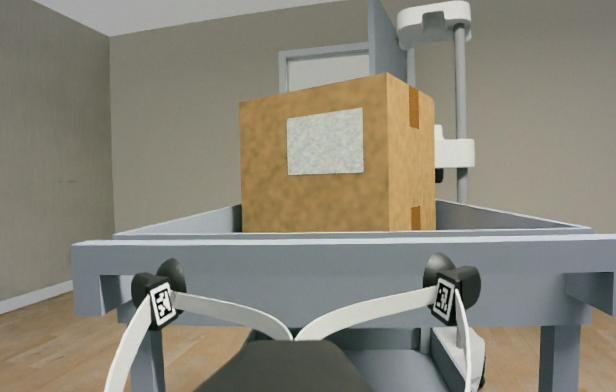

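Request:
move:
  blocking: false
  r2: {"base":{"strafe_m":-0.035},"joints":{"arm_m":0.22}}

Request:
wait:
  seconds: 1.2

Request:
move:
  blocking: false
  r2: {"base":{"translate_m":0.35},"pace":"slow"}

Request:
wait:
  seconds: 4.5
  cameras: ["r2_head_camera","r2_wrist_camera"]

Scene clock: 473.47 s.
move: r2 moving
r1: as last shown
r1.lidar_m: 1.08 0.47 1.79 2.96 2.99 0.78 0.70 2.87 1.91 1.74 1.78 1.49
r1.servo_current: wrist_yaw_rad=65(65) wrist_pitch_rad=33(46) wrist_roll_rad=59(59) gripper_m=72(78)
r1.contact_limits: arm_m 0; translate_m 0.8
r1.wrist_depth_mm: - - 254 164 228 218 209 / - - 254 163 229 218 211 / - - 255 168 229 219 211 / - - 257 163 232 219 212 / - - 256 167 231 220 213 / - - 184 166 229 220 212 / - 1921 255 163 171 218 213
r2.base_odometry: x=-0.730 y=-0.600 heading=-1.892
r2.turned_by_wheels: +0.000
r2.turned_by_imu: +0.001
r2.base_tilt: forward=-0.7 right=+0.1
r2.lidar_m: 0.66 3.40 2.88 2.81 2.72 2.30 2.29 2.30 1.91 1.92 2.19 0.72
r2.base_status: strafe_m moving
r2.joint_positions: lift_m=+0.681 arm_m=+0.205 wrist_yaw_rad=-0.002 wrist_pitch_rad=+0.000 wrist_roll_rad=+0.002 gripper_m=+0.141
r2.joint_status: arm_m moving
r2.measured_speeds: translate_m=-0.003 strafe_m=-0.053 rotate_rad=+0.008 lift_m=+0.000 arm_m=+0.112 wrist_yaw_rad=-0.068 wrist_pitch_rad=+0.000 wrist_roll_rad=-0.005
r2.motor_effort: lift_m=+20(20) arm_m=+12(12) wheel_0=-2(10) wheel_1=-3(11) wheel_2=-1(2)
r2.servo_current: wrist_yaw_rad=52(52) wrist_pitch_rad=39(46) wrist_roll_rad=46(52) gripper_m=52(59)
r2.hand_pose: x=+0.6638 y=-0.0881 z=+0.8591 quat_wxyz=(+1.000, +0.001, +0.000, -0.001) (m; r2's base frame)
r2.wrist_depth_mm: - - - - - - - / - - - 597 691 - - / - - 683 574 585 - - / - - 683 574 585 - - / 264 260 256 249 241 237 234 / 259 255 248 245 240 235 291 / 1808 1756 1808 - - 1618 300
pictures: none

Scene clock: 474.03 s.
earlier move: r2 done
r1.base_odometry: x=-2.058 y=+1.462 heading=-0.268
r1.turned_by_wheels: +0.000
r1.turned_by_imu: +0.000
r1.base_tilt: forward=-1.6 right=+1.2
r1.lidar_m: 1.07 0.47 1.76 2.94 3.00 0.77 0.69 2.88 1.91 1.75 1.78 1.50
r1.base_status: not commanded
r1.joint_positions: lift_m=+0.739 arm_m=+0.235 wrist_yaw_rad=+1.705 wrist_pitch_rad=+0.002 wrist_roll_rad=+0.000 gripper_m=-0.034
r1.joint_status: not commanded
r1.measured_speeds: all 0
r1.motor_effort: lift_m=+25(25) arm_m=+4(4) wheel_0=+14(16) wheel_1=+2(2) wheel_2=+3(3)
r1.servo_current: wrist_yaw_rad=33(65) wrist_pitch_rad=46(52) wrist_roll_rad=46(65) gripper_m=72(78)
r1.contact_limits: arm_m 0; translate_m 0.8
r1.hand_pose: x=+0.4538 y=+0.2975 z=+0.9171 quat_wxyz=(+0.658, -0.001, +0.001, +0.753) (m; r1's base frame)
r1.wrist_depth_mm: - - 254 164 229 217 209 / - - 255 163 229 217 211 / - - 255 168 229 219 211 / - - 257 163 231 220 212 / - - 257 166 231 220 212 / - - 184 166 228 220 213 / - 1921 254 163 172 218 213
r2.base_odometry: x=-0.735 y=-0.598 heading=-1.893
r2.turned_by_wheels: -0.001
r2.turned_by_imu: -0.001
r2.base_tilt: forward=-0.7 right=+0.1
r2.lidar_m: 0.69 3.40 2.85 2.81 2.76 2.31 2.30 2.30 1.91 1.90 2.16 0.75
r2.base_status: done
r2.joint_positions: lift_m=+0.681 arm_m=+0.220 wrist_yaw_rad=-0.003 wrist_pitch_rad=+0.000 wrist_roll_rad=+0.002 gripper_m=+0.141
r2.joint_status: all done
r2.measured_speeds: all 0
r2.motor_effort: lift_m=+20(20) arm_m=+7(15) wheel_0=-2(12) wheel_1=-1(11) wheel_2=-2(6)
r2.servo_current: wrist_yaw_rad=39(52) wrist_pitch_rad=39(46) wrist_roll_rad=39(59) gripper_m=59(59)
r2.hand_pose: x=+0.6789 y=-0.0882 z=+0.8591 quat_wxyz=(+1.000, +0.001, +0.000, -0.001) (m; r2's base frame)
r2.wrist_depth_mm: - - - - - - - / - - - 597 683 - - / - - - 580 569 - - / - - 668 574 569 - - / 266 263 257 253 244 238 236 / 251 247 244 243 240 237 297 / 1808 320 1808 - - 1430 315
wait: 0.57 of 1.2 s (r2 has come to rest)
pictures: none

Scene clock: 474.53 s.
move: r2 moving
r1: as last shown
r1.lidar_m: 1.09 0.46 1.78 2.95 3.02 0.78 0.66 2.89 1.91 1.76 1.78 1.51
r1.motor_effort: lift_m=+25(25) arm_m=+4(4) wheel_0=+15(15) wheel_1=+2(2) wheel_2=+3(3)
r1.servo_current: wrist_yaw_rad=65(65) wrist_pitch_rad=39(46) wrist_roll_rad=33(52) gripper_m=72(72)
r1.contact_limits: arm_m 0; translate_m 0.8
r1.wrist_depth_mm: - - 254 163 228 218 209 / - - 255 163 229 217 211 / - - 256 167 230 219 211 / - - 257 163 231 220 211 / - - 256 166 231 220 212 / - - 183 166 229 221 212 / - 1863 256 163 171 218 213
r2.base_odometry: x=-0.739 y=-0.610 heading=-1.892
r2.turned_by_wheels: +0.000
r2.turned_by_imu: +0.000
r2.base_tilt: forward=-0.7 right=+0.1
r2.lidar_m: 0.69 3.43 2.85 2.81 2.79 2.33 2.32 2.25 1.90 1.90 2.18 0.73
r2.base_status: translate_m moving
r2.joint_positions: lift_m=+0.681 arm_m=+0.220 wrist_yaw_rad=-0.003 wrist_pitch_rad=+0.000 wrist_roll_rad=+0.002 gripper_m=+0.141
r2.joint_status: not commanded
r2.measured_speeds: translate_m=+0.050 strafe_m=+0.000 rotate_rad=+0.001 lift_m=+0.000 arm_m=+0.000 wrist_yaw_rad=+0.000 wrist_pitch_rad=+0.000 wrist_roll_rad=+0.000
r2.motor_effort: lift_m=+19(20) arm_m=+7(7) wheel_0=+7(13) wheel_1=+6(8) wheel_2=-11(14)
r2.servo_current: wrist_yaw_rad=46(59) wrist_pitch_rad=39(46) wrist_roll_rad=46(59) gripper_m=52(59)
r2.hand_pose: x=+0.6789 y=-0.0882 z=+0.8591 quat_wxyz=(+1.000, +0.001, +0.000, -0.001) (m; r2's base frame)
r2.wrist_depth_mm: - - - - - - - / - - - 597 634 - - / - - 676 574 580 - - / - - 676 574 580 - - / 265 262 256 252 246 237 236 / 248 217 216 243 239 238 297 / 1808 1756 1863 - - 1708 309
pictures: none

Scene clock: 478.83 s.
earlier move: r2 done
r1.base_odometry: x=-2.058 y=+1.462 heading=-0.268
r1.turned_by_wheels: +0.000
r1.turned_by_imu: +0.000
r1.base_tilt: forward=-1.6 right=+1.2
r1.lidar_m: 1.07 0.47 1.76 2.97 0.70 0.40 0.54 2.87 1.94 1.76 1.79 1.50
r1.base_status: not commanded
r1.joint_positions: lift_m=+0.739 arm_m=+0.235 wrist_yaw_rad=+1.705 wrist_pitch_rad=+0.002 wrist_roll_rad=+0.000 gripper_m=-0.034
r1.joint_status: not commanded
r1.measured_speeds: all 0
r1.motor_effort: lift_m=+25(25) arm_m=+3(4) wheel_0=+15(16) wheel_1=+2(2) wheel_2=+3(3)
r1.servo_current: wrist_yaw_rad=46(78) wrist_pitch_rad=39(52) wrist_roll_rad=39(72) gripper_m=72(78)
r1.contact_limits: arm_m 0; translate_m 0.8
r1.hand_pose: x=+0.4538 y=+0.2975 z=+0.9171 quat_wxyz=(+0.658, -0.001, +0.001, +0.753) (m; r1's base frame)
r1.wrist_depth_mm: - - 254 163 228 217 209 / - - 255 163 229 217 211 / - - 256 167 230 219 211 / - - 256 163 230 220 212 / - - 258 166 230 220 213 / - - 185 166 229 221 213 / - 1863 254 163 172 219 213
r2.base_odometry: x=-0.846 y=-0.930 heading=-1.893
r2.turned_by_wheels: +0.000
r2.turned_by_imu: +0.001
r2.base_tilt: forward=-0.7 right=+0.1
r2.lidar_m: 0.69 3.30 2.78 2.77 3.14 2.62 2.65 2.41 1.98 1.98 2.25 0.74
r2.base_status: done
r2.joint_positions: lift_m=+0.681 arm_m=+0.220 wrist_yaw_rad=-0.002 wrist_pitch_rad=+0.000 wrist_roll_rad=+0.002 gripper_m=+0.141
r2.joint_status: not commanded
r2.measured_speeds: all 0
r2.motor_effort: lift_m=+19(20) arm_m=+7(8) wheel_0=+5(13) wheel_1=+3(9) wheel_2=-5(14)
r2.servo_current: wrist_yaw_rad=33(59) wrist_pitch_rad=39(46) wrist_roll_rad=52(65) gripper_m=46(59)
r2.hand_pose: x=+0.6790 y=-0.0879 z=+0.8591 quat_wxyz=(+1.000, +0.001, +0.000, -0.001) (m; r2's base frame)
r2.wrist_depth_mm: - - - - - - - / - - - 559 - - - / - - 634 554 - 1078 - / - - 640 564 676 - - / 296 262 257 251 251 256 258 / 256 213 217 250 198 319 320 / 307 1756 - - 1863 1308 1576
wait: 4.30 of 4.5 s (r2 has come to rest)
pictures: r2_head_camera, r2_wrist_camera
Images, in order (width x height): r2_head_camera 420x560, r2_wrist_camera 616x392.

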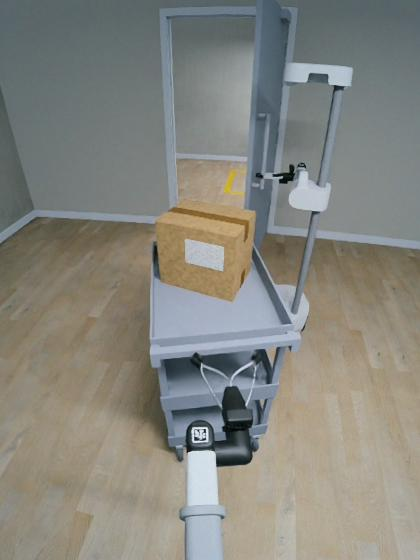

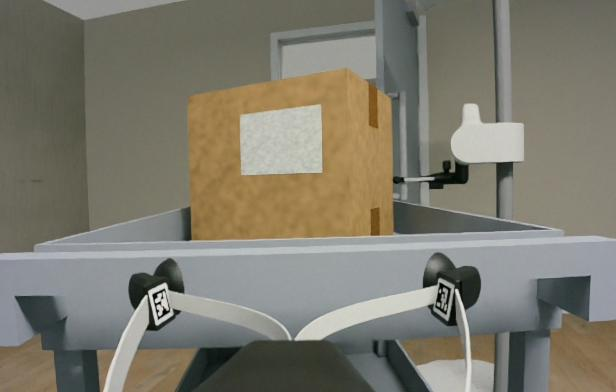

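Request:
move:
  blocking: false
  r2: {"base":{"rotate_rad":-0.05},"pace":"slow"}

Request:
wait:
  seconds: 0.7

Request:
move:
  blocking: false
  r2: {"base":{"translate_m":0.35},"pace":"slow"}

Request:
wait:
  seconds: 4.5
  cameras: ["r2_head_camera","r2_wrist_camera","r1_head_left_camera"]

Scene clock: 488.60 s.
move: r2 moving
r1: as last shown
r1.lidar_m: 1.08 0.47 1.79 2.96 0.72 0.41 0.54 2.86 1.93 1.74 1.78 1.50
r1.motor_effort: lift_m=+25(25) arm_m=+4(4) wheel_0=+14(15) wheel_1=+2(2) wheel_2=+3(3)
r1.servo_current: wrist_yaw_rad=59(59) wrist_pitch_rad=39(46) wrist_roll_rad=46(65) gripper_m=65(78)
r1.contact_limits: arm_m 0; translate_m 0.8
r1.wrist_depth_mm: - - 253 164 229 217 210 / - - 253 164 229 218 211 / - - 256 168 229 219 211 / - - 254 163 231 220 213 / - - 256 166 232 220 212 / - - 184 166 229 220 213 / - 1983 255 163 172 218 213
r2.base_odometry: x=-0.846 y=-0.930 heading=-1.941
r2.turned_by_wheels: -0.049
r2.turned_by_imu: -0.047
r2.base_tilt: forward=-0.7 right=+0.0
r2.lidar_m: 0.68 3.45 2.80 2.75 3.08 2.66 2.64 2.44 2.00 1.96 2.19 0.74
r2.base_status: rotate_rad moving
r2.joint_positions: lift_m=+0.681 arm_m=+0.220 wrist_yaw_rad=-0.002 wrist_pitch_rad=+0.000 wrist_roll_rad=+0.002 gripper_m=+0.141
r2.joint_status: not commanded
r2.measured_speeds: all 0
r2.motor_effort: lift_m=+20(20) arm_m=+7(7) wheel_0=+7(11) wheel_1=+5(6) wheel_2=+5(7)
r2.servo_current: wrist_yaw_rad=46(52) wrist_pitch_rad=39(46) wrist_roll_rad=46(46) gripper_m=46(52)
r2.hand_pose: x=+0.6790 y=-0.0879 z=+0.8591 quat_wxyz=(+1.000, +0.001, +0.000, -0.001) (m; r2's base frame)
r2.wrist_depth_mm: - - - - - - - / - - - 564 - - - / - - 597 564 - - - / - - 609 564 1708 - - / 293 260 258 260 266 274 - / 294 242 251 317 212 285 - / 312 1863 - - 1863 349 1808
pictures: none

Scene clock: 488.83 s.
earlier move: r2 done
r1.base_odometry: x=-2.058 y=+1.462 heading=-0.268
r1.turned_by_wheels: +0.000
r1.turned_by_imu: +0.000
r1.base_tilt: forward=-1.6 right=+1.2
r1.lidar_m: 1.06 0.46 1.80 2.96 0.72 0.41 0.54 2.88 1.92 1.74 1.77 1.52
r1.base_status: not commanded
r1.joint_positions: lift_m=+0.739 arm_m=+0.235 wrist_yaw_rad=+1.705 wrist_pitch_rad=+0.002 wrist_roll_rad=+0.000 gripper_m=-0.034
r1.joint_status: not commanded
r1.measured_speeds: all 0
r1.motor_effort: lift_m=+25(25) arm_m=+4(4) wheel_0=+15(15) wheel_1=+2(2) wheel_2=+3(3)
r1.servo_current: wrist_yaw_rad=46(65) wrist_pitch_rad=39(46) wrist_roll_rad=46(65) gripper_m=72(78)
r1.contact_limits: arm_m 0; translate_m 0.8
r1.hand_pose: x=+0.4538 y=+0.2975 z=+0.9171 quat_wxyz=(+0.658, -0.001, +0.001, +0.753) (m; r1's base frame)
r1.wrist_depth_mm: - - 254 164 228 217 208 / - - 255 164 229 218 210 / - - 256 168 229 220 211 / - - 257 163 230 220 211 / - - 257 166 231 220 211 / - - 184 166 229 220 212 / - 1983 255 163 172 218 213
r2.base_odometry: x=-0.846 y=-0.930 heading=-1.941
r2.turned_by_wheels: +0.000
r2.turned_by_imu: +0.000
r2.base_tilt: forward=-0.7 right=+0.0
r2.lidar_m: 0.69 3.46 2.82 2.76 3.08 2.65 2.64 2.47 2.00 1.96 2.19 0.74
r2.base_status: done
r2.joint_positions: lift_m=+0.681 arm_m=+0.220 wrist_yaw_rad=-0.002 wrist_pitch_rad=+0.000 wrist_roll_rad=+0.002 gripper_m=+0.141
r2.joint_status: not commanded
r2.measured_speeds: all 0
r2.motor_effort: lift_m=+20(20) arm_m=+6(7) wheel_0=+4(11) wheel_1=+5(6) wheel_2=+5(7)
r2.servo_current: wrist_yaw_rad=46(52) wrist_pitch_rad=39(46) wrist_roll_rad=39(46) gripper_m=46(52)
r2.hand_pose: x=+0.6790 y=-0.0879 z=+0.8591 quat_wxyz=(+1.000, +0.001, +0.000, -0.001) (m; r2's base frame)
r2.wrist_depth_mm: - - - - - - - / - - - 564 - - - / - - 603 564 - - - / - - 603 564 1756 - - / 294 259 258 259 266 274 - / 296 242 251 315 212 285 - / 312 1863 - - 1863 351 1756
wait: 0.23 of 0.7 s (r2 has come to rest)
pictures: none

Scene clock: 489.33 s.
move: r2 moving
r1: as last shown
r1.base_tilt: forward=-1.6 right=+1.3
r1.lidar_m: 1.09 0.47 1.80 2.95 0.68 0.40 0.54 2.88 1.92 1.75 1.78 1.51
r1.servo_current: wrist_yaw_rad=59(65) wrist_pitch_rad=39(46) wrist_roll_rad=59(59) gripper_m=72(72)
r1.contact_limits: arm_m 0; translate_m 0.8
r1.wrist_depth_mm: - - 253 163 228 218 209 / - - 254 164 229 218 211 / - - 255 168 230 219 211 / - - 255 163 231 220 212 / - - 257 167 232 220 213 / - - 183 166 228 220 213 / - 1863 254 163 171 218 214
r2.base_odometry: x=-0.850 y=-0.942 heading=-1.941
r2.turned_by_wheels: +0.000
r2.turned_by_imu: +0.000
r2.base_tilt: forward=-0.7 right=+0.0
r2.lidar_m: 0.69 3.44 2.78 2.77 3.08 2.67 2.65 2.44 1.99 1.95 2.17 0.72
r2.base_status: translate_m moving
r2.joint_positions: lift_m=+0.681 arm_m=+0.220 wrist_yaw_rad=-0.002 wrist_pitch_rad=+0.000 wrist_roll_rad=+0.002 gripper_m=+0.141
r2.joint_status: not commanded
r2.measured_speeds: translate_m=+0.050 strafe_m=+0.000 rotate_rad=+0.003 lift_m=+0.000 arm_m=+0.000 wrist_yaw_rad=+0.000 wrist_pitch_rad=+0.000 wrist_roll_rad=+0.000
r2.motor_effort: lift_m=+20(20) arm_m=+7(7) wheel_0=+7(8) wheel_1=+6(8) wheel_2=-11(13)
r2.servo_current: wrist_yaw_rad=46(46) wrist_pitch_rad=33(46) wrist_roll_rad=59(59) gripper_m=52(59)
r2.hand_pose: x=+0.6790 y=-0.0879 z=+0.8591 quat_wxyz=(+1.000, +0.001, +0.000, -0.001) (m; r2's base frame)
r2.wrist_depth_mm: - - - - - - - / - - 621 609 - - - / - - 597 554 - - - / - - 603 559 1756 - - / 290 260 257 256 260 271 - / 290 209 247 310 198 281 - / - 1756 - - 1863 343 1756
pictures: none

Scene clock: 493.63 s.
earlier move: r2 done
r1.base_odometry: x=-2.058 y=+1.462 heading=-0.268
r1.turned_by_wheels: +0.000
r1.turned_by_imu: +0.000
r1.base_tilt: forward=-1.6 right=+1.3
r1.lidar_m: 1.09 0.47 1.78 0.41 0.37 0.38 0.52 2.87 1.91 1.75 1.78 1.52
r1.base_status: not commanded
r1.joint_positions: lift_m=+0.739 arm_m=+0.235 wrist_yaw_rad=+1.705 wrist_pitch_rad=+0.002 wrist_roll_rad=+0.000 gripper_m=-0.034
r1.joint_status: not commanded
r1.measured_speeds: all 0
r1.motor_effort: lift_m=+25(25) arm_m=+4(4) wheel_0=+15(15) wheel_1=+2(2) wheel_2=+3(3)
r1.servo_current: wrist_yaw_rad=65(72) wrist_pitch_rad=46(52) wrist_roll_rad=59(65) gripper_m=72(78)
r1.contact_limits: arm_m 0; translate_m 0.8
r1.hand_pose: x=+0.4538 y=+0.2975 z=+0.9171 quat_wxyz=(+0.658, -0.001, +0.001, +0.753) (m; r1's base frame)
r1.wrist_depth_mm: - - 253 164 229 217 210 / - - 254 163 229 217 211 / - - 255 168 229 220 211 / - - 255 163 231 220 212 / - - 257 166 231 220 213 / - - 185 166 229 221 213 / - 1983 254 164 172 218 214
r2.base_odometry: x=-0.973 y=-1.256 heading=-1.941
r2.turned_by_wheels: +0.000
r2.turned_by_imu: +0.001
r2.base_tilt: forward=-0.6 right=+0.1
r2.lidar_m: 0.66 0.65 2.73 2.70 2.94 3.01 3.00 2.52 2.05 2.02 2.25 0.79
r2.base_status: done
r2.joint_positions: lift_m=+0.681 arm_m=+0.220 wrist_yaw_rad=-0.002 wrist_pitch_rad=+0.000 wrist_roll_rad=+0.002 gripper_m=+0.141
r2.joint_status: not commanded
r2.measured_speeds: all 0
r2.motor_effort: lift_m=+19(20) arm_m=+7(7) wheel_0=+5(10) wheel_1=+4(8) wheel_2=-6(13)
r2.servo_current: wrist_yaw_rad=59(65) wrist_pitch_rad=33(52) wrist_roll_rad=39(65) gripper_m=46(59)
r2.hand_pose: x=+0.6790 y=-0.0879 z=+0.8591 quat_wxyz=(+1.000, +0.001, +0.000, -0.001) (m; r2's base frame)
r2.wrist_depth_mm: - - - - - - - / - - 564 - - - - / - 603 554 741 - - - / - 609 559 676 - - - / 278 260 258 271 286 300 - / 276 214 250 324 340 - - / 1808 - - - 368 1756 1576
wait: 4.30 of 4.5 s (r2 has come to rest)
pictures: r1_head_left_camera, r2_head_camera, r2_wrist_camera
Images, in order (width x height): r1_head_left_camera 420x672, r2_head_camera 420x560, r2_wrist_camera 616x392.

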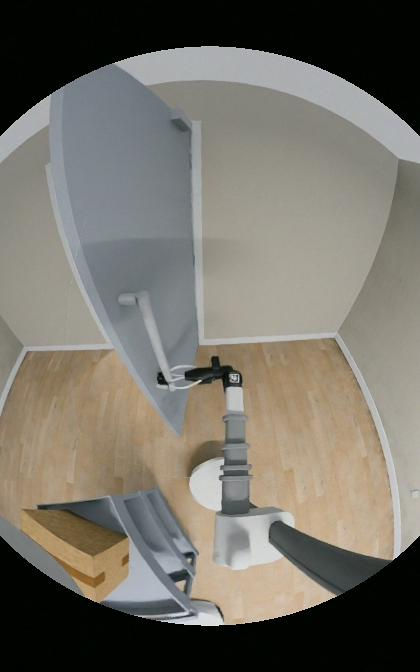

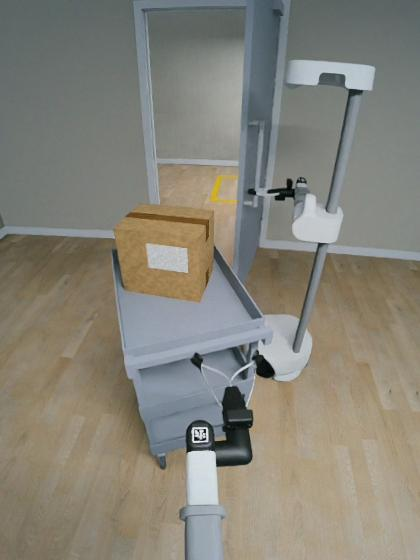

